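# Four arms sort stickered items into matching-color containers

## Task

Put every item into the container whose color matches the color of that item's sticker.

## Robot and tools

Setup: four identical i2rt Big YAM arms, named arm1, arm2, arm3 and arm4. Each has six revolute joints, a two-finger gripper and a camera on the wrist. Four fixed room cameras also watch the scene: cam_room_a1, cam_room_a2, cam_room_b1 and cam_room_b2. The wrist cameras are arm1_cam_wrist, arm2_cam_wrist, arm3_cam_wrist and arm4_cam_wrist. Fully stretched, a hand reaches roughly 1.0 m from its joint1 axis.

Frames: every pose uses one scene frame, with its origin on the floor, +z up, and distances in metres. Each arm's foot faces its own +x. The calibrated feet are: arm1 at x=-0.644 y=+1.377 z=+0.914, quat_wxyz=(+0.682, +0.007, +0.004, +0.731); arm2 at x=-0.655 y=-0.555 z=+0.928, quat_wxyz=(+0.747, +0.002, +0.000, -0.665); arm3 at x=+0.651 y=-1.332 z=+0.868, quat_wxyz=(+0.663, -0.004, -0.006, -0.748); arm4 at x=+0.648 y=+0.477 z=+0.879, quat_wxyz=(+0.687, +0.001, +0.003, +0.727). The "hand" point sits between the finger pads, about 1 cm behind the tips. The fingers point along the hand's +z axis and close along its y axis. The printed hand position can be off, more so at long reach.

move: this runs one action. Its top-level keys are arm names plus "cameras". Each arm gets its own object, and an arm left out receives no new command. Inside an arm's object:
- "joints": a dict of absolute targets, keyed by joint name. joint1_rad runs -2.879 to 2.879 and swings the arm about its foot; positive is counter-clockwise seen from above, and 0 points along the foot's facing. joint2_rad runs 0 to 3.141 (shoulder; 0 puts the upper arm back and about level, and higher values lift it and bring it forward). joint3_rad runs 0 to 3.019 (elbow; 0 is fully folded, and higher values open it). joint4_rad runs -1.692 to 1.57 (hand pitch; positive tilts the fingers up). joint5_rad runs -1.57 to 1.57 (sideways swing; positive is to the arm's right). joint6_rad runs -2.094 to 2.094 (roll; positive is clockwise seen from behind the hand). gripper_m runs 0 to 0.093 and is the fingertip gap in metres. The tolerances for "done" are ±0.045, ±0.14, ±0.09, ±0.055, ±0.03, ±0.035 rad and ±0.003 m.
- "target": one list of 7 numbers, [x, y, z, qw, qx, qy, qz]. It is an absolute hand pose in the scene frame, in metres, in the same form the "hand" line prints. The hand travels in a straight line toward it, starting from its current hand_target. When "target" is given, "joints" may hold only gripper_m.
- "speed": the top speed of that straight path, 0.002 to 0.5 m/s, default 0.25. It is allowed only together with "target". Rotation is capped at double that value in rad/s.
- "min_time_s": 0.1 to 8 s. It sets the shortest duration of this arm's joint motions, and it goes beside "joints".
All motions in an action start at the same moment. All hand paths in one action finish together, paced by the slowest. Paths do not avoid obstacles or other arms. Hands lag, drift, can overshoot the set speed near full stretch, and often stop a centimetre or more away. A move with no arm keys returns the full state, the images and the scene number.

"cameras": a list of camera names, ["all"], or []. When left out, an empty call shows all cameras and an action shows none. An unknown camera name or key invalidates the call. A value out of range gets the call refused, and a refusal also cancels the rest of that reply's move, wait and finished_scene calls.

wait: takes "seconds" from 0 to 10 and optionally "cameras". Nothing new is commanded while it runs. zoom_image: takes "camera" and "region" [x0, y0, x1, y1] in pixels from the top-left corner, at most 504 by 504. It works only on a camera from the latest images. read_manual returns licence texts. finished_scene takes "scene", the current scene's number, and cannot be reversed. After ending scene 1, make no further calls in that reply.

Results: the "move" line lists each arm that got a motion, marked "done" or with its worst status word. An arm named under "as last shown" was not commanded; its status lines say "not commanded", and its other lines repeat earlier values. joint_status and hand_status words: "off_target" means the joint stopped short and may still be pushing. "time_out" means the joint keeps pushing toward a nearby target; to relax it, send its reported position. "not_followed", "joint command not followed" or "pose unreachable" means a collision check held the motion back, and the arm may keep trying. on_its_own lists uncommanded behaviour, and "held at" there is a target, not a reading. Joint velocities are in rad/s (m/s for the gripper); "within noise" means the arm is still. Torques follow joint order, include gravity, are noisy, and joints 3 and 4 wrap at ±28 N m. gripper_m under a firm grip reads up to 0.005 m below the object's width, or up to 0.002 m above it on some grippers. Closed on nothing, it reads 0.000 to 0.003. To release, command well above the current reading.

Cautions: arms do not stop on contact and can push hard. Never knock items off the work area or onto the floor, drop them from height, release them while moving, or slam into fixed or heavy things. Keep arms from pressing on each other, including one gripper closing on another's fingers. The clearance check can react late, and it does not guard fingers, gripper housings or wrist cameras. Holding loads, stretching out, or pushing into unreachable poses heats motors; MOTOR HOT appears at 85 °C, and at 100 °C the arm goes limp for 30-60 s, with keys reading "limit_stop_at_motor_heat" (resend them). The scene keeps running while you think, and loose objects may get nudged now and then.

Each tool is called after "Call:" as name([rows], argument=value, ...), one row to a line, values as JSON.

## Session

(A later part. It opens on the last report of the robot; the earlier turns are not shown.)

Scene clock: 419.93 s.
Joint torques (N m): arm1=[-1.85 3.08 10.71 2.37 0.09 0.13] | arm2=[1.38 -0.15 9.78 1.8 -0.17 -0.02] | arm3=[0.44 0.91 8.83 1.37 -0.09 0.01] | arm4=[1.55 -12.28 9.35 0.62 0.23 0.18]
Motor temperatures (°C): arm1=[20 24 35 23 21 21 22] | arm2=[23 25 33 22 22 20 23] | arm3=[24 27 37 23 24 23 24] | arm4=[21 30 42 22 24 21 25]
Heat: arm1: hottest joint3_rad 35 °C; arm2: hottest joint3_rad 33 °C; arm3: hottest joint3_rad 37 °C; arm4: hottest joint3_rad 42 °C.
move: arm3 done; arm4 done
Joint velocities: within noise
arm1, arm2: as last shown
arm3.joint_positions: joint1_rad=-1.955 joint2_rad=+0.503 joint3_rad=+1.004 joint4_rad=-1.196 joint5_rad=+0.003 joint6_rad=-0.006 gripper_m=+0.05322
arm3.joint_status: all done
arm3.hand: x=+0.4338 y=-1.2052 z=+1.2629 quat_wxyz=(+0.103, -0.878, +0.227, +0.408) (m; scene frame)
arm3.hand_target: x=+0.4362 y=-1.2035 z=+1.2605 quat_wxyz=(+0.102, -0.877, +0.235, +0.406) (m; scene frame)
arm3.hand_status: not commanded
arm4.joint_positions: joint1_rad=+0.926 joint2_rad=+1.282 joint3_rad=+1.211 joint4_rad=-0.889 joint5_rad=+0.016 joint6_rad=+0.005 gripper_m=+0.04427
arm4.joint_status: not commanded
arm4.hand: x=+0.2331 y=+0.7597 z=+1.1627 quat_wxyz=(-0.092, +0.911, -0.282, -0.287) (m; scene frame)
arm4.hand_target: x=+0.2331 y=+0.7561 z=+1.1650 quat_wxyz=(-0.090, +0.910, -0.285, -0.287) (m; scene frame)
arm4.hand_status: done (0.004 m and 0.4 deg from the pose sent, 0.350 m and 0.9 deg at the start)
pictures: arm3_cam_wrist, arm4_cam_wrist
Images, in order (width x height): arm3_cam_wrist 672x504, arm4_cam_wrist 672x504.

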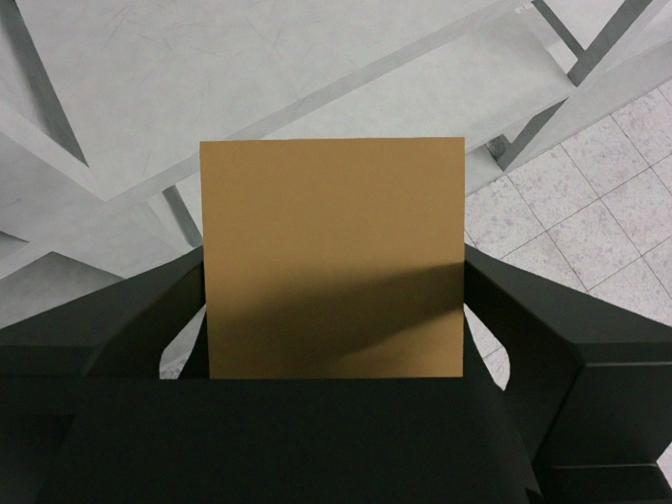

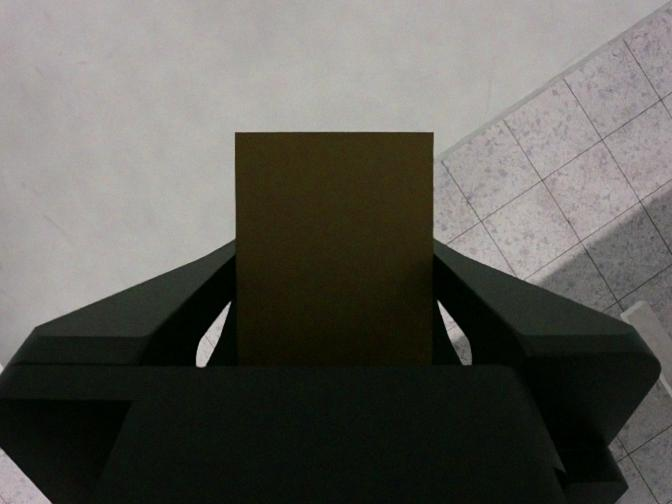

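Call:
move(arm3={"joints":{"joint1_rad":0},"min_time_s":4}, arm4={"joints":{"joint2_rad":0.5,"joint3_rad":1.0,"joint4_rad":-1.2,"joint5_rad":0,"joint6_rad":0},"min_time_s":3})

Call:
move(arm3={"joints":{"joint1_rad":0.984,"joint2_rad":1.3,"joint3_rad":1.3,"joint4_rad":-1.0,"joint6_rad":-0.6},"min_time_s":4}, arm4={"joints":{"joint1_rad":0},"min_time_s":3}, cameras=["arm3_cam_wrist"])

Call:
move(arm4={"joints":{"joint1_rad":-1.124,"joint2_rad":1.1,"joint3_rad":1.0,"joint4_rad":-0.85,"joint6_rad":0.55},"min_time_s":4}, cameras=["arm3_cam_wrist","arm4_cam_wrist","cam_room_a1","cam_room_a2"])

Scene clock: 447.83 s.
Joint torques (N m): arm1=[-2.14 2.9 10.81 2.41 0.09 0.11] | arm2=[1.32 -0.15 9.76 1.8 -0.17 -0.02] | arm3=[1.96 1.2 8.77 1.4 0.02 0] | arm4=[1.38 0.85 8.68 0.94 -0.04 0.01]
Motor temperatures (°C): arm1=[20 24 35 23 21 21 22] | arm2=[23 25 33 22 22 20 23] | arm3=[24 25 35 23 24 23 24] | arm4=[21 27 40 22 24 21 26]
Heat: arm1: hottest joint3_rad 35 °C; arm2: hottest joint3_rad 33 °C; arm3: hottest joint3_rad 35 °C; arm4: hottest joint3_rad 40 °C.
move: arm3 done; arm4 done
Joint velocities: within noise
arm1, arm2: as last shown
arm3.joint_positions: joint1_rad=-0.010 joint2_rad=+0.503 joint3_rad=+1.004 joint4_rad=-1.196 joint5_rad=+0.001 joint6_rad=-0.006 gripper_m=+0.05316
arm3.joint_status: all done
arm3.hand: x=+0.6176 y=-1.5721 z=+1.2682 quat_wxyz=(-0.284, -0.677, -0.597, +0.324) (m; scene frame)
arm3.hand_target: x=+0.6203 y=-1.5713 z=+1.2658 quat_wxyz=(-0.285, -0.677, -0.599, +0.319) (m; scene frame)
arm3.hand_status: not commanded
arm4.joint_positions: joint1_rad=+0.926 joint2_rad=+0.506 joint3_rad=+0.999 joint4_rad=-1.190 joint5_rad=+0.004 joint6_rad=+0.005 gripper_m=+0.04427
arm4.joint_status: all done
arm4.hand: x=+0.4423 y=+0.6184 z=+1.2749 quat_wxyz=(-0.121, +0.865, -0.267, -0.407) (m; scene frame)
arm4.hand_target: x=+0.4435 y=+0.6146 z=+1.2746 quat_wxyz=(-0.119, +0.868, -0.261, -0.406) (m; scene frame)
arm4.hand_status: not commanded
pictures: none

Scene clock: 452.33 s.
Joint torques (N m): arm1=[-2.73 3.08 10.71 2.48 0.09 0.13] | arm2=[1.38 -0.21 9.77 1.84 -0.17 -0.03] | arm3=[1.79 -10.99 14.87 1.7 -0.01 -0.1] | arm4=[0.5 0.79 8.66 0.84 0.01 -0.03]
Motor temperatures (°C): arm1=[20 24 35 23 21 21 22] | arm2=[23 25 33 22 22 20 23] | arm3=[24 25 36 23 24 23 24] | arm4=[21 26 40 22 24 21 26]
Heat: arm1: hottest joint3_rad 35 °C; arm2: hottest joint3_rad 33 °C; arm3: hottest joint3_rad 36 °C; arm4: hottest joint3_rad 40 °C.
move: arm3 done; arm4 done
Joint velocities: within noise
arm1, arm2: as last shown
arm3.joint_positions: joint1_rad=+0.976 joint2_rad=+1.296 joint3_rad=+1.238 joint4_rad=-1.017 joint5_rad=+0.000 joint6_rad=-0.592 gripper_m=+0.05312
arm3.joint_status: all done
arm3.hand: x=+1.0155 y=-1.6456 z=+1.1454 quat_wxyz=(-0.196, -0.059, -0.966, +0.156) (m; scene frame)
arm3.hand_target: x=+1.0317 y=-1.6541 z=+1.1773 quat_wxyz=(-0.224, -0.050, -0.957, +0.178) (m; scene frame)
arm3.hand_status: not commanded
arm4.joint_positions: joint1_rad=+0.005 joint2_rad=+0.506 joint3_rad=+0.999 joint4_rad=-1.190 joint5_rad=+0.002 joint6_rad=+0.005 gripper_m=+0.04428
arm4.joint_status: all done
arm4.hand: x=+0.6352 y=+0.7284 z=+1.2736 quat_wxyz=(-0.287, +0.658, -0.624, -0.309) (m; scene frame)
arm4.hand_target: x=+0.6362 y=+0.7253 z=+1.2733 quat_wxyz=(-0.287, +0.659, -0.624, -0.307) (m; scene frame)
arm4.hand_status: not commanded
pictures: arm3_cam_wrist
Images, in order (width x height): arm3_cam_wrist 672x504.

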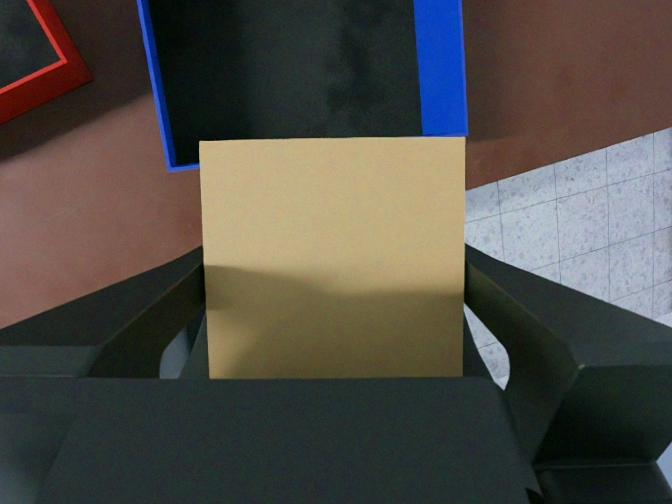

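Scene clock: 456.80 s.
Joint torques (N m): arm1=[-2.14 2.78 10.63 2.44 0.1 0.13] | arm2=[1.38 -0.26 9.77 1.8 -0.18 -0.02] | arm3=[1.85 -11.22 14.87 1.68 -0.01 -0.11] | arm4=[0.26 -7.3 9.25 1.48 0.04 0.11]
Motor temperatures (°C): arm1=[20 24 35 23 21 21 22] | arm2=[23 25 33 22 22 20 23] | arm3=[24 25 35 23 24 23 24] | arm4=[21 26 40 22 24 21 26]
Heat: arm1: hottest joint3_rad 35 °C; arm2: hottest joint3_rad 33 °C; arm3: hottest joint3_rad 35 °C; arm4: hottest joint3_rad 40 °C.
move: arm4 done
Joint velocities: within noise
arm1, arm2, arm3: as last shown
arm3.hand: x=+1.0155 y=-1.6456 z=+1.1454 quat_wxyz=(-0.196, -0.058, -0.966, +0.156) (m; scene frame)
arm4.joint_positions: joint1_rad=-1.123 joint2_rad=+1.089 joint3_rad=+0.999 joint4_rad=-0.869 joint5_rad=+0.002 joint6_rad=+0.536 gripper_m=+0.04428
arm4.joint_status: all done
arm4.hand: x=+1.0255 y=+0.6852 z=+1.1368 quat_wxyz=(-0.259, -0.015, -0.954, -0.147) (m; scene frame)
arm4.hand_target: x=+1.0303 y=+0.6876 z=+1.1356 quat_wxyz=(-0.262, -0.022, -0.953, -0.152) (m; scene frame)
arm4.hand_status: not commanded
pictures: arm3_cam_wrist, arm4_cam_wrist, cam_room_a1, cam_room_a2
Images, in order (width x height): arm3_cam_wrist 672x504, arm4_cam_wrist 672x504, cam_room_a1 672x504, cam_room_a2 672x504.

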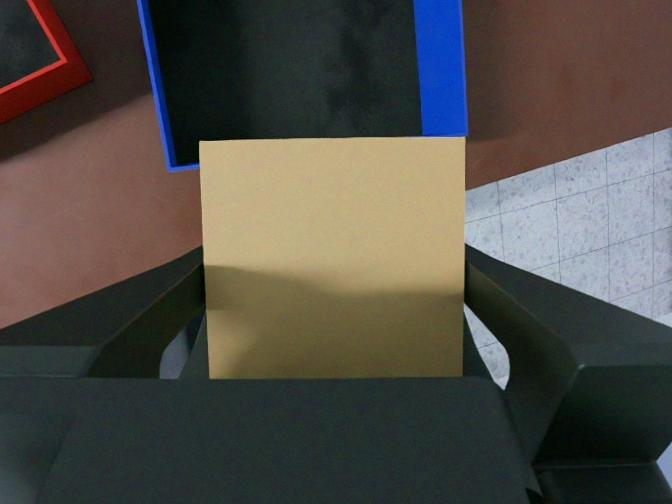

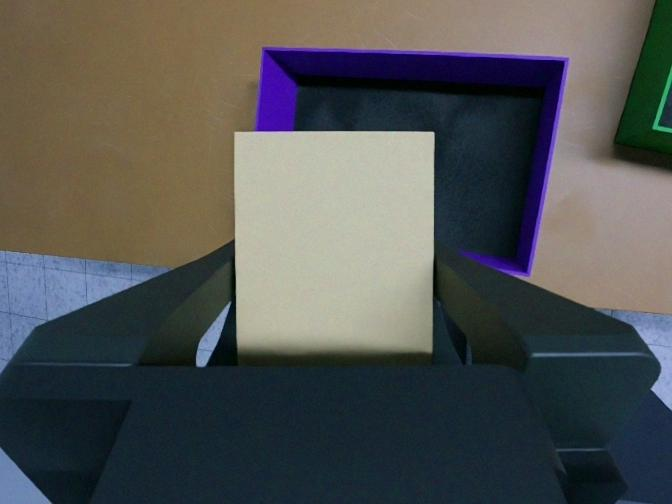

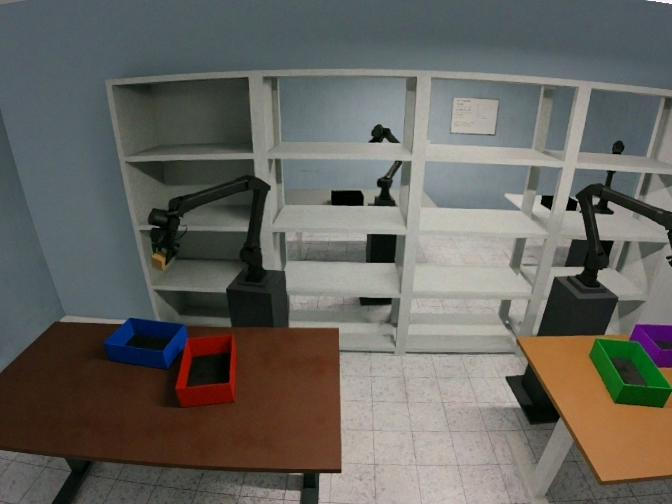

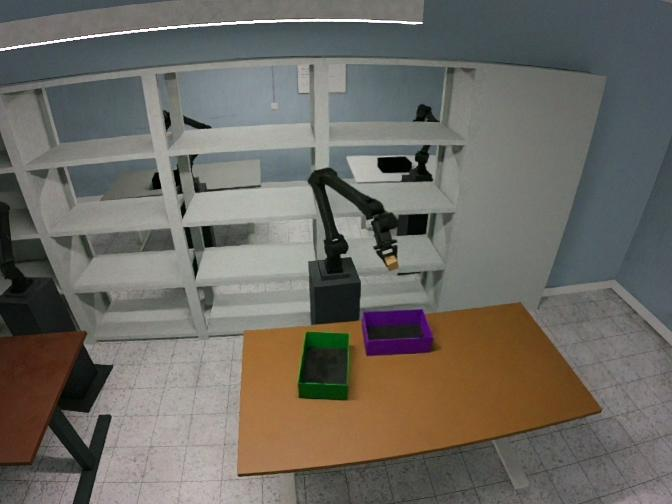

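Call:
move(arm3={"target":[1.165,-1.757,0.915,0.2755,0.0319,0.9608,-0.0091],"speed":0.15}, arm4={"target":[1.112,0.734,0.91,0.3022,0.0349,0.9526,-0.0111],"speed":0.15}, cameras=["arm3_cam_wrist","arm4_cam_wrist"])

Scene clock: 479.73 s.
Joint torques (N m): arm1=[-2.32 2.84 10.69 2.32 0.08 0.1] | arm2=[1.32 -0.26 9.77 1.83 -0.18 -0.03] | arm3=[0.03 -21.01 12.26 1.28 -0.4 -0.12] | arm4=[1.38 -14.74 9.06 1.24 0.49 0.18]
Motor temperatures (°C): arm1=[20 24 35 23 21 21 22] | arm2=[23 25 33 22 22 20 23] | arm3=[24 25 35 23 24 23 25] | arm4=[21 25 41 22 24 21 26]
Heat: arm1: hottest joint3_rad 35 °C; arm2: hottest joint3_rad 33 °C; arm3: hottest joint3_rad 35 °C; arm4: hottest joint3_rad 41 °C.
move: arm3 off_target; arm4 off_target
Joint velocities: within noise
arm1, arm2: as last shown
arm3.joint_positions: joint1_rad=+0.921 joint2_rad=+1.980 joint3_rad=+1.397 joint4_rad=-0.621 joint5_rad=-0.360 joint6_rad=-0.626 gripper_m=+0.05312
arm3.joint_status: not commanded
arm3.hand: x=+1.1516 y=-1.7324 z=+0.8931 quat_wxyz=(-0.251, -0.035, -0.967, -0.013) (m; scene frame)
arm3.hand_target: x=+1.1634 y=-1.7560 z=+0.9158 quat_wxyz=(-0.275, -0.032, -0.961, +0.010) (m; scene frame)
arm3.hand_status: off_target (0.036 m and 3.8 deg from the pose sent, 0.296 m and 19.4 deg at the start)
arm4.joint_positions: joint1_rad=-1.005 joint2_rad=+1.672 joint3_rad=+0.902 joint4_rad=-0.346 joint5_rad=+0.377 joint6_rad=+0.591 gripper_m=+0.04429
arm4.joint_status: not commanded
arm4.hand: x=+1.0963 y=+0.7195 z=+0.8987 quat_wxyz=(-0.284, -0.027, -0.958, +0.025) (m; scene frame)
arm4.hand_target: x=+1.1111 y=+0.7336 z=+0.9105 quat_wxyz=(-0.302, -0.035, -0.953, +0.011) (m; scene frame)
arm4.hand_status: off_target (0.024 m and 2.9 deg from the pose sent, 0.248 m and 18.9 deg at the start)
pictures: arm3_cam_wrist, arm4_cam_wrist
Images, in order (width x height): arm3_cam_wrist 672x504, arm4_cam_wrist 672x504.

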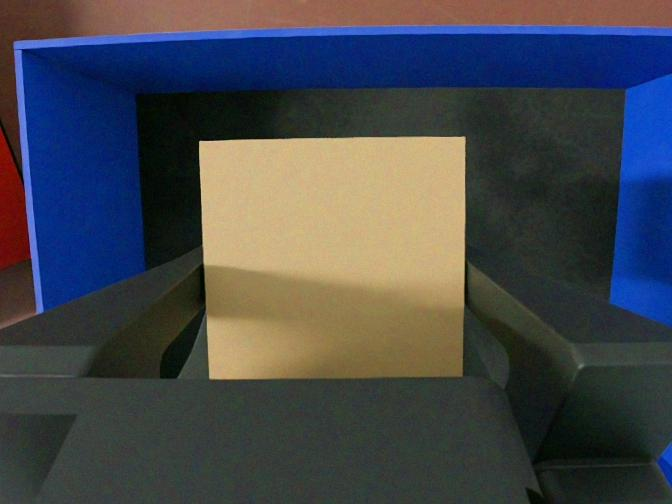

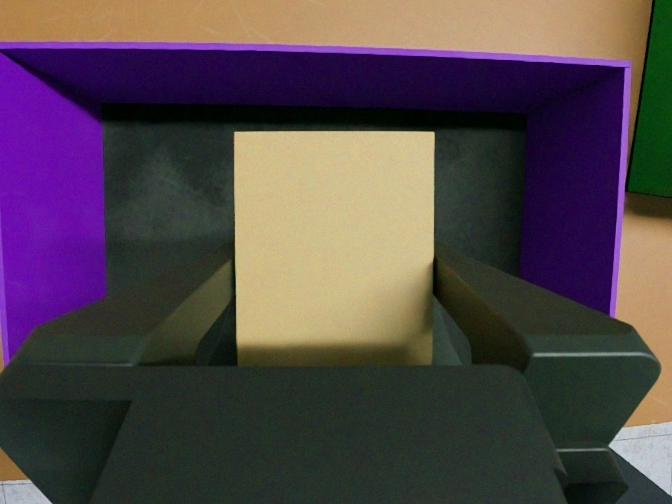

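Call:
move(arm3={"target":[1.163,-1.778,0.83,0.2755,0.0319,0.9608,-0.0091],"speed":0.1}, arm4={"target":[1.122,0.748,0.82,0.3022,0.0349,0.9526,-0.0111],"speed":0.1}, cameras=["arm3_cam_wrist","arm4_cam_wrist"])

Scene clock: 493.83 s.
Joint torques (N m): arm1=[-2.2 3.43 10.77 2.41 0.1 0.1] | arm2=[1.32 -0.21 9.74 1.77 -0.18 -0.02] | arm3=[0.32 -21.3 11.19 1.36 -0.41 -0.13] | arm4=[1.61 -16.09 7.76 1.43 0.47 0.17]
Motor temperatures (°C): arm1=[20 24 35 23 21 21 21] | arm2=[23 25 33 22 22 20 23] | arm3=[24 25 37 23 24 23 25] | arm4=[21 25 39 22 24 21 26]
Heat: arm1: hottest joint3_rad 35 °C; arm2: hottest joint3_rad 33 °C; arm3: hottest joint3_rad 37 °C; arm4: hottest joint3_rad 39 °C.
move: arm3 off_target; arm4 off_target
Joint velocities: within noise
arm1, arm2: as last shown
arm3.joint_positions: joint1_rad=+0.896 joint2_rad=+2.128 joint3_rad=+1.404 joint4_rad=-0.480 joint5_rad=-0.371 joint6_rad=-0.651 gripper_m=+0.05312
arm3.joint_status: not commanded
arm3.hand: x=+1.1508 y=-1.7535 z=+0.8163 quat_wxyz=(-0.255, -0.035, -0.966, -0.010) (m; scene frame)
arm3.hand_target: x=+1.1619 y=-1.7771 z=+0.8310 quat_wxyz=(-0.275, -0.032, -0.961, +0.009) (m; scene frame)
arm3.hand_status: off_target (0.031 m and 3.3 deg from the pose sent, 0.079 m and 3.8 deg at the start)
arm4.joint_positions: joint1_rad=-0.994 joint2_rad=+1.896 joint3_rad=+0.910 joint4_rad=-0.129 joint5_rad=+0.382 joint6_rad=+0.602 gripper_m=+0.04429
arm4.joint_status: not commanded
arm4.hand: x=+1.1069 y=+0.7330 z=+0.8140 quat_wxyz=(-0.286, -0.028, -0.958, +0.024) (m; scene frame)
arm4.hand_target: x=+1.1213 y=+0.7477 z=+0.8206 quat_wxyz=(-0.302, -0.035, -0.953, +0.011) (m; scene frame)
arm4.hand_status: off_target (0.022 m and 2.6 deg from the pose sent, 0.088 m and 2.9 deg at the start)
pictures: arm3_cam_wrist, arm4_cam_wrist
Images, in order (width x height): arm3_cam_wrist 672x504, arm4_cam_wrist 672x504.

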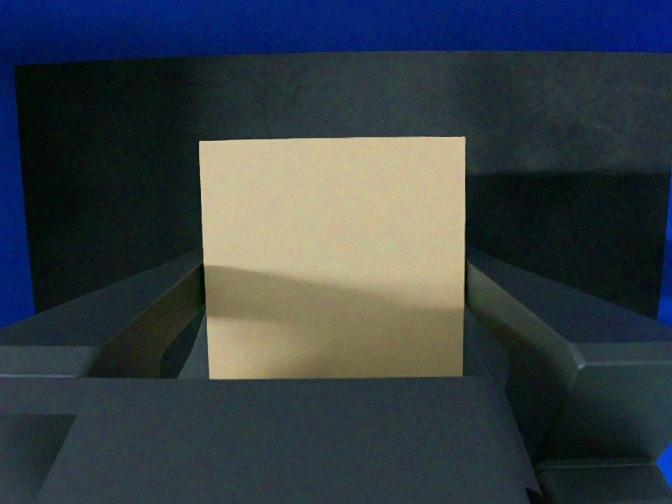

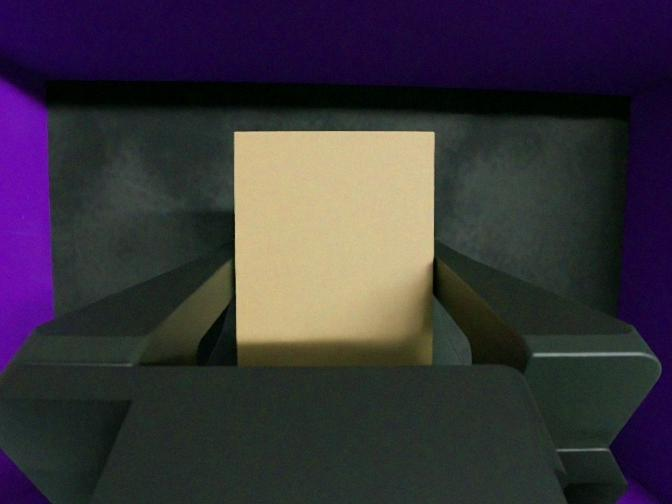

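Call:
move(arm3={"target":[1.164,-1.78,0.79,0.3005,0.0317,0.9532,-0.0100],"speed":0.06}, arm4={"target":[1.122,0.748,0.768,0.3212,0.0347,0.9463,-0.0118],"speed":0.06})

Call:
move(arm3={"target":[1.164,-1.78,0.777,0.3005,0.0317,0.9532,-0.0100],"speed":0.04}, arm4={"target":[1.122,0.748,0.755,0.3212,0.0347,0.9463,-0.0118],"speed":0.04})

Scene clock: 500.60 s.
Joint torques (N m): arm1=[-2.26 3.14 10.91 2.36 0.15 0.16] | arm2=[1.32 -0.21 9.77 1.8 -0.18 -0.03] | arm3=[0.15 -21.3 8.62 1.52 -0.42 -0.06] | arm4=[1.61 -16.32 5.74 1.4 0.48 0.13]
Motor temperatures (°C): arm1=[20 24 35 23 21 21 21] | arm2=[23 25 33 22 22 20 23] | arm3=[24 25 37 23 24 23 25] | arm4=[21 25 39 22 25 21 26]
Heat: arm1: hottest joint3_rad 35 °C; arm2: hottest joint3_rad 33 °C; arm3: hottest joint3_rad 37 °C; arm4: hottest joint3_rad 39 °C.
move: arm3 off_target; arm4 off_target
Joint velocities: within noise
arm1.joint_positions: joint1_rad=-2.271 joint2_rad=+0.503 joint3_rad=+1.000 joint4_rad=-1.119 joint5_rad=-0.002 joint6_rad=-0.008 gripper_m=+0.08494
arm1.joint_status: not commanded
arm1.hand: x=-0.4275 y=+1.2225 z=+1.3206 quat_wxyz=(-0.427, -0.272, -0.850, +0.144) (m; scene frame)
arm1.hand_target: x=-0.4270 y=+1.2199 z=+1.3251 quat_wxyz=(-0.436, -0.277, -0.844, +0.147) (m; scene frame)
arm1.hand_status: not commanded
arm2: as last shown
arm3.joint_positions: joint1_rad=+0.888 joint2_rad=+2.194 joint3_rad=+1.404 joint4_rad=-0.340 joint5_rad=-0.407 joint6_rad=-0.651 gripper_m=+0.05312
arm3.joint_status: not commanded
arm3.hand: x=+1.1629 y=-1.7652 z=+0.7895 quat_wxyz=(-0.292, -0.027, -0.956, +0.002) (m; scene frame)
arm3.hand_target: x=+1.1636 y=-1.7799 z=+0.7904 quat_wxyz=(-0.301, -0.032, -0.953, +0.010) (m; scene frame)
arm3.hand_status: off_target (0.015 m and 1.5 deg from the pose sent, 0.040 m and 5.9 deg at the start)
arm4.joint_positions: joint1_rad=-0.987 joint2_rad=+2.026 joint3_rad=+0.910 joint4_rad=+0.052 joint5_rad=+0.410 joint6_rad=+0.602 gripper_m=+0.04429
arm4.joint_status: not commanded
arm4.hand: x=+1.1142 y=+0.7380 z=+0.7691 quat_wxyz=(-0.312, -0.032, -0.949, +0.019) (m; scene frame)
arm4.hand_target: x=+1.1216 y=+0.7480 z=+0.7682 quat_wxyz=(-0.321, -0.035, -0.946, +0.012) (m; scene frame)
arm4.hand_status: off_target (0.013 m and 1.4 deg from the pose sent, 0.051 m and 4.5 deg at the start)
pictures: none

Scene clock: 501.57 s.
Joint torques (N m): arm1=[-2.37 2.73 10.86 2.52 0.1 0.12] | arm2=[1.38 -0.21 9.78 1.83 -0.17 -0.02] | arm3=[0.15 -21.54 8.49 1.54 -0.42 -0.05] | arm4=[1.49 -16.26 5.89 1.36 0.51 0.09]
Motor temperatures (°C): arm1=[20 24 35 23 21 21 21] | arm2=[23 25 33 22 22 20 23] | arm3=[24 25 37 23 24 23 25] | arm4=[21 25 39 22 25 21 26]
Heat: arm1: hottest joint3_rad 35 °C; arm2: hottest joint3_rad 33 °C; arm3: hottest joint3_rad 37 °C; arm4: hottest joint3_rad 39 °C.
move: arm3 off_target; arm4 off_target
Joint velocities: within noise
arm1: as last shown
arm2.joint_positions: joint1_rad=+0.911 joint2_rad=+0.505 joint3_rad=+1.013 joint4_rad=-1.085 joint5_rad=+0.003 joint6_rad=+0.009 gripper_m=+0.08490
arm2.joint_status: not commanded
arm2.hand: x=-0.4298 y=-0.6944 z=+1.3520 quat_wxyz=(-0.460, -0.241, -0.845, +0.126) (m; scene frame)
arm2.hand_target: x=-0.4309 y=-0.6907 z=+1.3429 quat_wxyz=(-0.450, -0.235, -0.853, +0.122) (m; scene frame)
arm2.hand_status: not commanded
arm3.joint_positions: joint1_rad=+0.888 joint2_rad=+2.219 joint3_rad=+1.404 joint4_rad=-0.317 joint5_rad=-0.407 joint6_rad=-0.651 gripper_m=+0.05312
arm3.joint_status: not commanded
arm3.hand: x=+1.1625 y=-1.7649 z=+0.7758 quat_wxyz=(-0.291, -0.027, -0.956, +0.001) (m; scene frame)
arm3.hand_target: x=+1.1636 y=-1.7799 z=+0.7773 quat_wxyz=(-0.300, -0.032, -0.953, +0.010) (m; scene frame)
arm3.hand_status: off_target (0.015 m and 1.6 deg from the pose sent, 0.019 m and 1.5 deg at the start)
arm4.joint_positions: joint1_rad=-0.987 joint2_rad=+2.058 joint3_rad=+0.910 joint4_rad=+0.082 joint5_rad=+0.410 joint6_rad=+0.602 gripper_m=+0.04429
arm4.joint_status: not commanded
arm4.hand: x=+1.1128 y=+0.7370 z=+0.7564 quat_wxyz=(-0.311, -0.032, -0.950, +0.020) (m; scene frame)
arm4.hand_target: x=+1.1215 y=+0.7479 z=+0.7553 quat_wxyz=(-0.321, -0.035, -0.946, +0.012) (m; scene frame)
arm4.hand_status: off_target (0.014 m and 1.5 deg from the pose sent, 0.019 m and 1.4 deg at the start)
pictures: none

Call:
move(arm3={"target":[1.159,-1.78,0.767,0.2925,0.0317,0.9555,-0.0100],"speed":0.04}, arm4={"target":[1.122,0.748,0.746,0.3150,0.0347,0.9484,-0.0118],"speed":0.04})

Call:
move(arm3={"target":[1.159,-1.78,0.759,0.2925,0.0317,0.9555,-0.0100],"speed":0.04}, arm4={"target":[1.122,0.748,0.738,0.3150,0.0347,0.9484,-0.0118],"speed":0.04})

Scene clock: 511.27 s.
Joint torques (N m): arm1=[-2.37 2.78 10.67 2.28 0.1 0.09] | arm2=[1.26 -0.21 9.81 1.81 -0.17 -0.01] | arm3=[0.03 -21.42 8.31 1.51 -0.23 -0.12] | arm4=[1.32 -16.38 6.11 1.39 0.24 0.12]
Motor temperatures (°C): arm1=[20 24 35 23 21 21 21] | arm2=[23 25 33 22 22 20 23] | arm3=[24 26 36 23 24 23 25] | arm4=[21 25 38 22 25 21 27]
Heat: arm1: hottest joint3_rad 35 °C; arm2: hottest joint3_rad 33 °C; arm3: hottest joint3_rad 36 °C; arm4: hottest joint3_rad 38 °C.
move: arm3 off_target; arm4 off_target
Joint velocities: within noise
arm1, arm2: as last shown
arm3.joint_positions: joint1_rad=+0.885 joint2_rad=+2.230 joint3_rad=+1.404 joint4_rad=-0.317 joint5_rad=-0.402 joint6_rad=-0.651 gripper_m=+0.05312
arm3.joint_status: not commanded
arm3.hand: x=+1.1590 y=-1.7652 z=+0.7682 quat_wxyz=(-0.286, -0.030, -0.958, -0.001) (m; scene frame)
arm3.hand_target: x=+1.1587 y=-1.7798 z=+0.7673 quat_wxyz=(-0.293, -0.032, -0.956, +0.010) (m; scene frame)
arm3.hand_status: off_target (0.015 m and 1.5 deg from the pose sent, 0.018 m and 1.2 deg at the start)
arm4.joint_positions: joint1_rad=-0.987 joint2_rad=+2.077 joint3_rad=+0.915 joint4_rad=+0.082 joint5_rad=+0.408 joint6_rad=+0.602 gripper_m=+0.04429
arm4.joint_status: not commanded
arm4.hand: x=+1.1112 y=+0.7360 z=+0.7481 quat_wxyz=(-0.306, -0.030, -0.951, +0.023) (m; scene frame)
arm4.hand_target: x=+1.1215 y=+0.7479 z=+0.7466 quat_wxyz=(-0.315, -0.035, -0.948, +0.012) (m; scene frame)
arm4.hand_status: off_target (0.016 m and 1.8 deg from the pose sent, 0.018 m and 1.1 deg at the start)
pictures: none

Scene clock: 512.23 s.
Joint torques (N m): arm1=[-2.26 3.08 10.86 2.3 0.08 0.1] | arm2=[1.26 -0.21 9.77 1.87 -0.18 -0.02] | arm3=[0.03 -21.01 8.31 1.44 -0.22 -0.12] | arm4=[0.97 -15.79 5.91 1.44 0.26 0.11]
Motor temperatures (°C): arm1=[20 24 35 23 21 21 21] | arm2=[23 25 33 22 22 20 23] | arm3=[24 26 36 23 24 23 25] | arm4=[21 25 38 22 25 21 27]
Heat: arm1: hottest joint3_rad 35 °C; arm2: hottest joint3_rad 33 °C; arm3: hottest joint3_rad 36 °C; arm4: hottest joint3_rad 38 °C.
move: arm3 off_target; arm4 off_target
Joint velocities: within noise
arm1, arm2: as last shown
arm3.joint_positions: joint1_rad=+0.885 joint2_rad=+2.241 joint3_rad=+1.404 joint4_rad=-0.301 joint5_rad=-0.402 joint6_rad=-0.652 gripper_m=+0.05312
arm3.joint_status: not commanded
arm3.hand: x=+1.1595 y=-1.7659 z=+0.7629 quat_wxyz=(-0.288, -0.029, -0.957, +0.001) (m; scene frame)
arm3.hand_target: x=+1.1586 y=-1.7797 z=+0.7592 quat_wxyz=(-0.292, -0.032, -0.956, +0.010) (m; scene frame)
arm3.hand_status: off_target (0.015 m and 1.2 deg from the pose sent, 0.017 m and 1.5 deg at the start)
arm4.joint_positions: joint1_rad=-0.987 joint2_rad=+2.098 joint3_rad=+0.920 joint4_rad=+0.100 joint5_rad=+0.408 joint6_rad=+0.602 gripper_m=+0.04429
arm4.joint_status: not commanded
arm4.hand: x=+1.1119 y=+0.7366 z=+0.7407 quat_wxyz=(-0.306, -0.031, -0.951, +0.023) (m; scene frame)
arm4.hand_target: x=+1.1216 y=+0.7479 z=+0.7385 quat_wxyz=(-0.315, -0.035, -0.948, +0.012) (m; scene frame)
arm4.hand_status: off_target (0.015 m and 1.7 deg from the pose sent, 0.019 m and 1.8 deg at the start)
pictures: none

Call:
move(arm3={"target":[1.159,-1.78,0.755,0.2885,0.0317,0.9568,-0.0100],"speed":0.03}, arm4={"target":[1.122,0.748,0.731,0.3130,0.0347,0.9490,-0.0118],"speed":0.03})

Scene clock: 516.10 s.
Joint torques (N m): arm1=[-2.61 2.96 10.81 2.35 0.1 0.12] | arm2=[1.32 -0.38 9.76 1.8 -0.18 -0.02] | arm3=[0.21 -20.13 8.72 1.26 -0.07 -0.12] | arm4=[1.61 -15.79 5.89 1.39 0.23 0.13]
Motor temperatures (°C): arm1=[20 24 35 23 21 21 21] | arm2=[23 25 33 22 22 20 23] | arm3=[24 26 36 23 24 23 25] | arm4=[21 25 38 22 25 21 27]
Heat: arm1: hottest joint3_rad 35 °C; arm2: hottest joint3_rad 33 °C; arm3: hottest joint3_rad 36 °C; arm4: hottest joint3_rad 38 °C.
move: arm3 off_target; arm4 off_target
Joint velocities: within noise
arm1, arm2: as last shown
arm3.joint_positions: joint1_rad=+0.885 joint2_rad=+2.241 joint3_rad=+1.404 joint4_rad=-0.301 joint5_rad=-0.400 joint6_rad=-0.653 gripper_m=+0.05312
arm3.joint_status: not commanded
arm3.hand: x=+1.1594 y=-1.7662 z=+0.7628 quat_wxyz=(-0.287, -0.029, -0.957, +0.002) (m; scene frame)
arm3.hand_target: x=+1.1586 y=-1.7797 z=+0.7554 quat_wxyz=(-0.289, -0.032, -0.957, +0.010) (m; scene frame)
arm3.hand_status: off_target (0.016 m and 1.0 deg from the pose sent, 0.016 m and 1.0 deg at the start)
arm4.joint_positions: joint1_rad=-0.987 joint2_rad=+2.108 joint3_rad=+0.928 joint4_rad=+0.111 joint5_rad=+0.406 joint6_rad=+0.602 gripper_m=+0.04429
arm4.joint_status: not commanded
arm4.hand: x=+1.1147 y=+0.7391 z=+0.7385 quat_wxyz=(-0.309, -0.031, -0.950, +0.019) (m; scene frame)
arm4.hand_target: x=+1.1215 y=+0.7479 z=+0.7313 quat_wxyz=(-0.313, -0.034, -0.949, +0.012) (m; scene frame)
arm4.hand_status: off_target (0.014 m and 1.1 deg from the pose sent, 0.018 m and 1.6 deg at the start)
pictures: none

Call:
move(arm3={"target":[1.1595,-1.767,0.761,0.2885,0.0295,0.9568,-0.003],"speed":0.03}, arm4={"target":[1.1145,0.739,0.7365,0.3100,0.0312,0.9500,-0.018],"speed":0.03})

Call:
move(arm3={"joints":{"gripper_m":0.08}}, arm4={"joints":{"gripper_m":0.075}}, cameras=["arm3_cam_wrist","arm4_cam_wrist"])

Scene clock: 523.43 s.
Joint torques (N m): arm1=[-2.84 2.84 10.8 2.39 0.1 0.12] | arm2=[1.2 -0.38 9.76 1.83 -0.19 -0.02] | arm3=[1.14 -22.53 6.64 1.11 -0.29 -0.05] | arm4=[0.62 -17.49 3.67 1.1 0.32 0.06]
Motor temperatures (°C): arm1=[20 24 35 23 21 21 21] | arm2=[23 25 33 22 22 20 23] | arm3=[24 26 35 23 24 23 25] | arm4=[21 25 37 22 24 21 27]
Heat: arm1: hottest joint3_rad 35 °C; arm2: hottest joint3_rad 33 °C; arm3: hottest joint3_rad 35 °C; arm4: hottest joint3_rad 37 °C.
move: arm3 done; arm4 done
Joint velocities: within noise
arm1, arm2: as last shown
arm3.joint_positions: joint1_rad=+0.885 joint2_rad=+2.241 joint3_rad=+1.404 joint4_rad=-0.301 joint5_rad=-0.401 joint6_rad=-0.653 gripper_m=+0.05312
arm3.joint_status: not commanded
arm3.hand: x=+1.1594 y=-1.7661 z=+0.7629 quat_wxyz=(-0.287, -0.029, -0.957, +0.002) (m; scene frame)
arm3.hand_target: x=+1.1596 y=-1.7671 z=+0.7612 quat_wxyz=(-0.289, -0.029, -0.957, +0.003) (m; scene frame)
arm3.hand_status: done (0.002 m and 0.2 deg from the pose sent, 0.002 m and 0.2 deg at the start)
arm4.joint_positions: joint1_rad=-0.987 joint2_rad=+2.108 joint3_rad=+0.928 joint4_rad=+0.111 joint5_rad=+0.406 joint6_rad=+0.602 gripper_m=+0.04429
arm4.joint_status: not commanded
arm4.hand: x=+1.1147 y=+0.7391 z=+0.7385 quat_wxyz=(-0.309, -0.031, -0.950, +0.019) (m; scene frame)
arm4.hand_target: x=+1.1145 y=+0.7391 z=+0.7365 quat_wxyz=(-0.310, -0.031, -0.950, +0.018) (m; scene frame)
arm4.hand_status: done (0.002 m and 0.2 deg from the pose sent, 0.002 m and 0.2 deg at the start)
pictures: none

Scene clock: 523.97 s.
Joint torques (N m): arm1=[-2.2 3.02 10.73 2.45 0.08 0.1] | arm2=[1.32 -0.26 9.78 1.81 -0.18 -0.03] | arm3=[1.08 -22.36 6.61 1.13 -0.3 -0.04] | arm4=[1.03 -18.14 3.73 1.14 0.31 0.03]
Motor temperatures (°C): arm1=[20 24 35 23 21 21 21] | arm2=[23 25 33 22 22 20 23] | arm3=[24 26 35 23 24 23 25] | arm4=[21 25 37 22 24 21 27]
Heat: arm1: hottest joint3_rad 35 °C; arm2: hottest joint3_rad 33 °C; arm3: hottest joint3_rad 35 °C; arm4: hottest joint3_rad 37 °C.
move: arm3 done; arm4 done
Joint velocities: within noise
arm1, arm2: as last shown
arm3.joint_positions: joint1_rad=+0.885 joint2_rad=+2.241 joint3_rad=+1.404 joint4_rad=-0.301 joint5_rad=-0.401 joint6_rad=-0.653 gripper_m=+0.07996
arm3.joint_status: all done
arm3.hand: x=+1.1594 y=-1.7661 z=+0.7629 quat_wxyz=(-0.287, -0.029, -0.957, +0.002) (m; scene frame)
arm3.hand_target: x=+1.1596 y=-1.7671 z=+0.7612 quat_wxyz=(-0.289, -0.029, -0.957, +0.003) (m; scene frame)
arm3.hand_status: not commanded
arm4.joint_positions: joint1_rad=-0.987 joint2_rad=+2.108 joint3_rad=+0.928 joint4_rad=+0.111 joint5_rad=+0.406 joint6_rad=+0.602 gripper_m=+0.07491
arm4.joint_status: all done
arm4.hand: x=+1.1147 y=+0.7391 z=+0.7385 quat_wxyz=(-0.309, -0.031, -0.950, +0.019) (m; scene frame)
arm4.hand_target: x=+1.1145 y=+0.7391 z=+0.7365 quat_wxyz=(-0.310, -0.031, -0.950, +0.018) (m; scene frame)
arm4.hand_status: not commanded
pictures: arm3_cam_wrist, arm4_cam_wrist
Images, in order (width x height): arm3_cam_wrist 672x504, arm4_cam_wrist 672x504.

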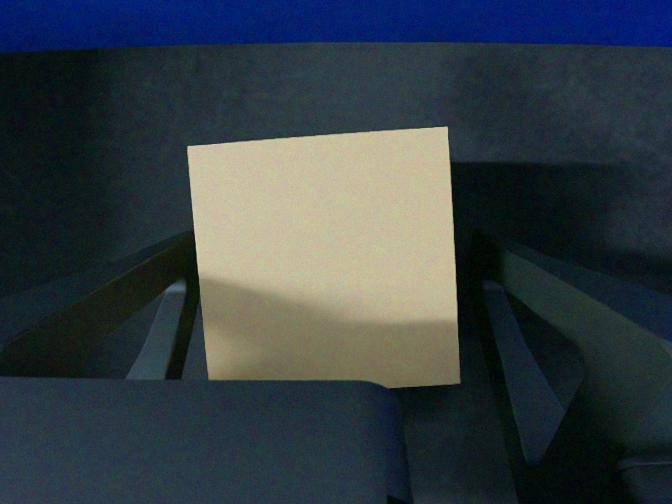

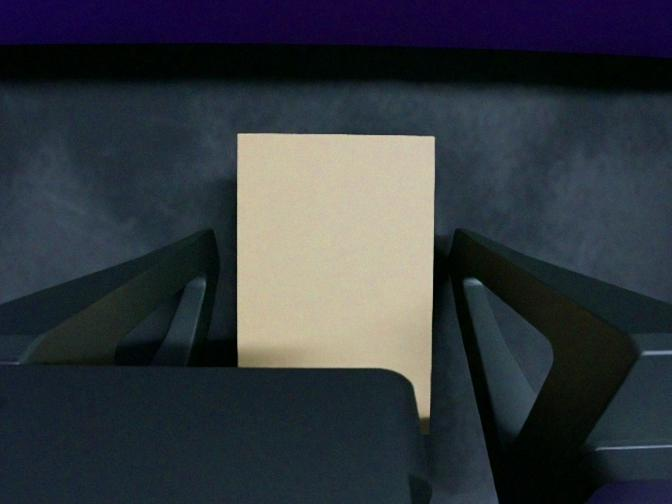

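Call:
move(arm3={"target":[1.1594,-1.767,0.95,0.2885,0.0295,0.9568,-0.003],"speed":0.1,"joints":{"gripper_m":0.088}}, arm4={"target":[1.1145,0.7391,0.95,0.3100,0.0312,0.9500,-0.018],"speed":0.1}, cameras=["arm3_cam_wrist","arm4_cam_wrist","cam_room_a1","cam_room_a2"])

Scene clock: 531.20 s.
Joint torques (N m): arm1=[-1.26 2.61 10.7 2.36 0.12 0.1] | arm2=[1.38 -0.21 9.78 1.83 -0.17 -0.02] | arm3=[0.73 -22.36 12.03 0.4 -0.35 -0.06] | arm4=[0.62 -16.15 9.98 0.34 0.35 0.06]
Motor temperatures (°C): arm1=[20 24 35 23 21 21 21] | arm2=[23 25 33 22 22 20 23] | arm3=[24 26 35 23 24 23 25] | arm4=[21 26 36 22 24 21 26]
Heat: arm1: hottest joint3_rad 35 °C; arm2: hottest joint3_rad 33 °C; arm3: hottest joint3_rad 35 °C; arm4: hottest joint3_rad 36 °C.
move: arm3 off_target; arm4 off_target
Joint velocities: within noise
arm1, arm2: as last shown
arm3.joint_positions: joint1_rad=+0.885 joint2_rad=+1.957 joint3_rad=+1.444 joint4_rad=-0.669 joint5_rad=-0.401 joint6_rad=-0.653 gripper_m=+0.08794
arm3.joint_status: all done
arm3.hand: x=+1.1485 y=-1.7527 z=+0.9251 quat_wxyz=(-0.272, -0.033, -0.962, -0.013) (m; scene frame)
arm3.hand_target: x=+1.1585 y=-1.7662 z=+0.9503 quat_wxyz=(-0.289, -0.030, -0.957, +0.003) (m; scene frame)
arm3.hand_status: off_target (0.031 m and 2.7 deg from the pose sent, 0.187 m and 0.2 deg at the start)
arm4.joint_positions: joint1_rad=-0.987 joint2_rad=+1.630 joint3_rad=+0.948 joint4_rad=-0.420 joint5_rad=+0.406 joint6_rad=+0.602 gripper_m=+0.07491
arm4.joint_status: not commanded
arm4.hand: x=+1.1016 y=+0.7292 z=+0.9312 quat_wxyz=(-0.297, -0.028, -0.954, +0.029) (m; scene frame)
arm4.hand_target: x=+1.1138 y=+0.7388 z=+0.9503 quat_wxyz=(-0.310, -0.031, -0.950, +0.018) (m; scene frame)
arm4.hand_status: off_target (0.025 m and 2.0 deg from the pose sent, 0.211 m and 0.2 deg at the start)
pictures: arm3_cam_wrist, arm4_cam_wrist, cam_room_a1, cam_room_a2
Images, in order (width x height): arm3_cam_wrist 672x504, arm4_cam_wrist 672x504, cam_room_a1 672x504, cam_room_a2 672x504.

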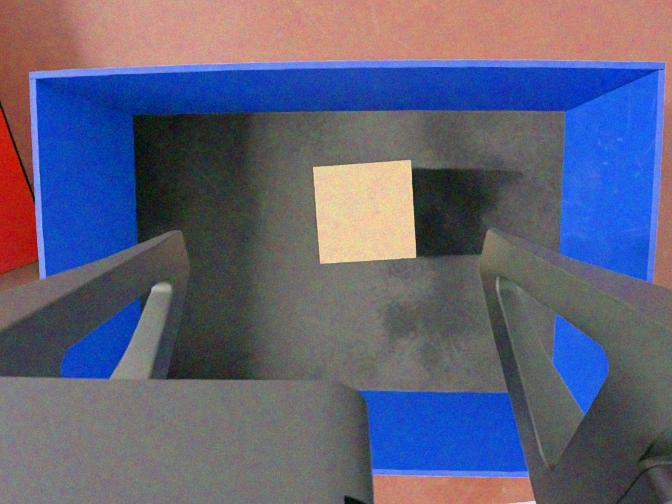

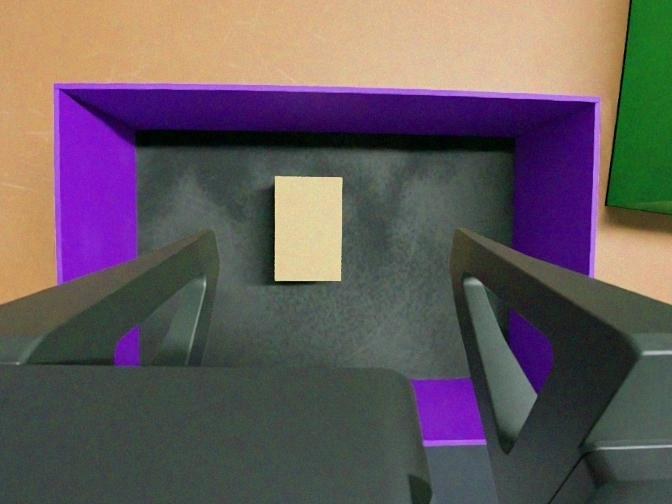

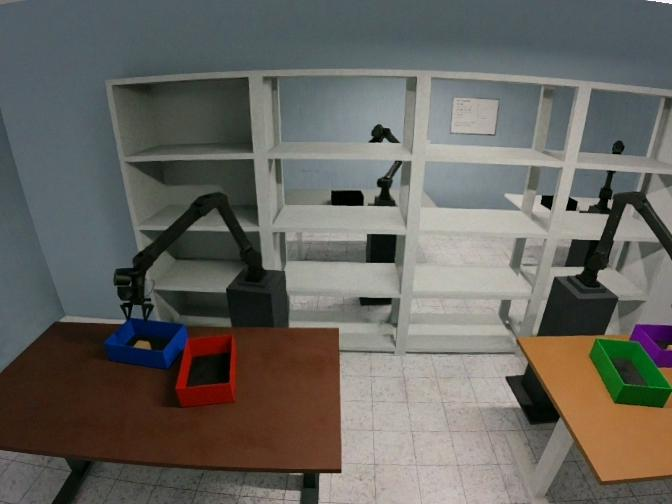

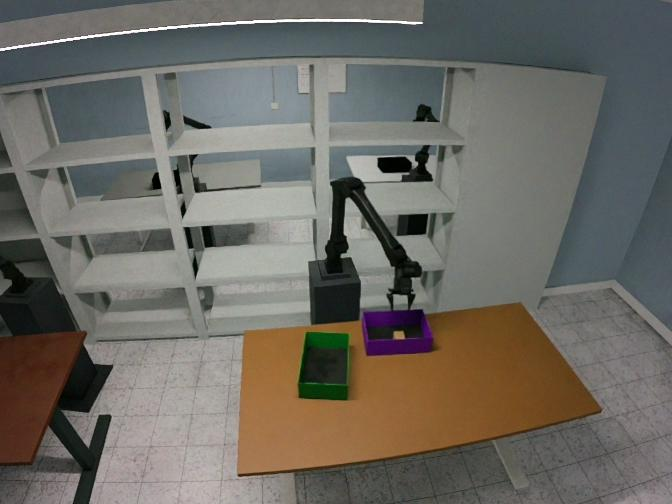

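Call:
finished_scene(scene=3)

The scene is finished: the task was done.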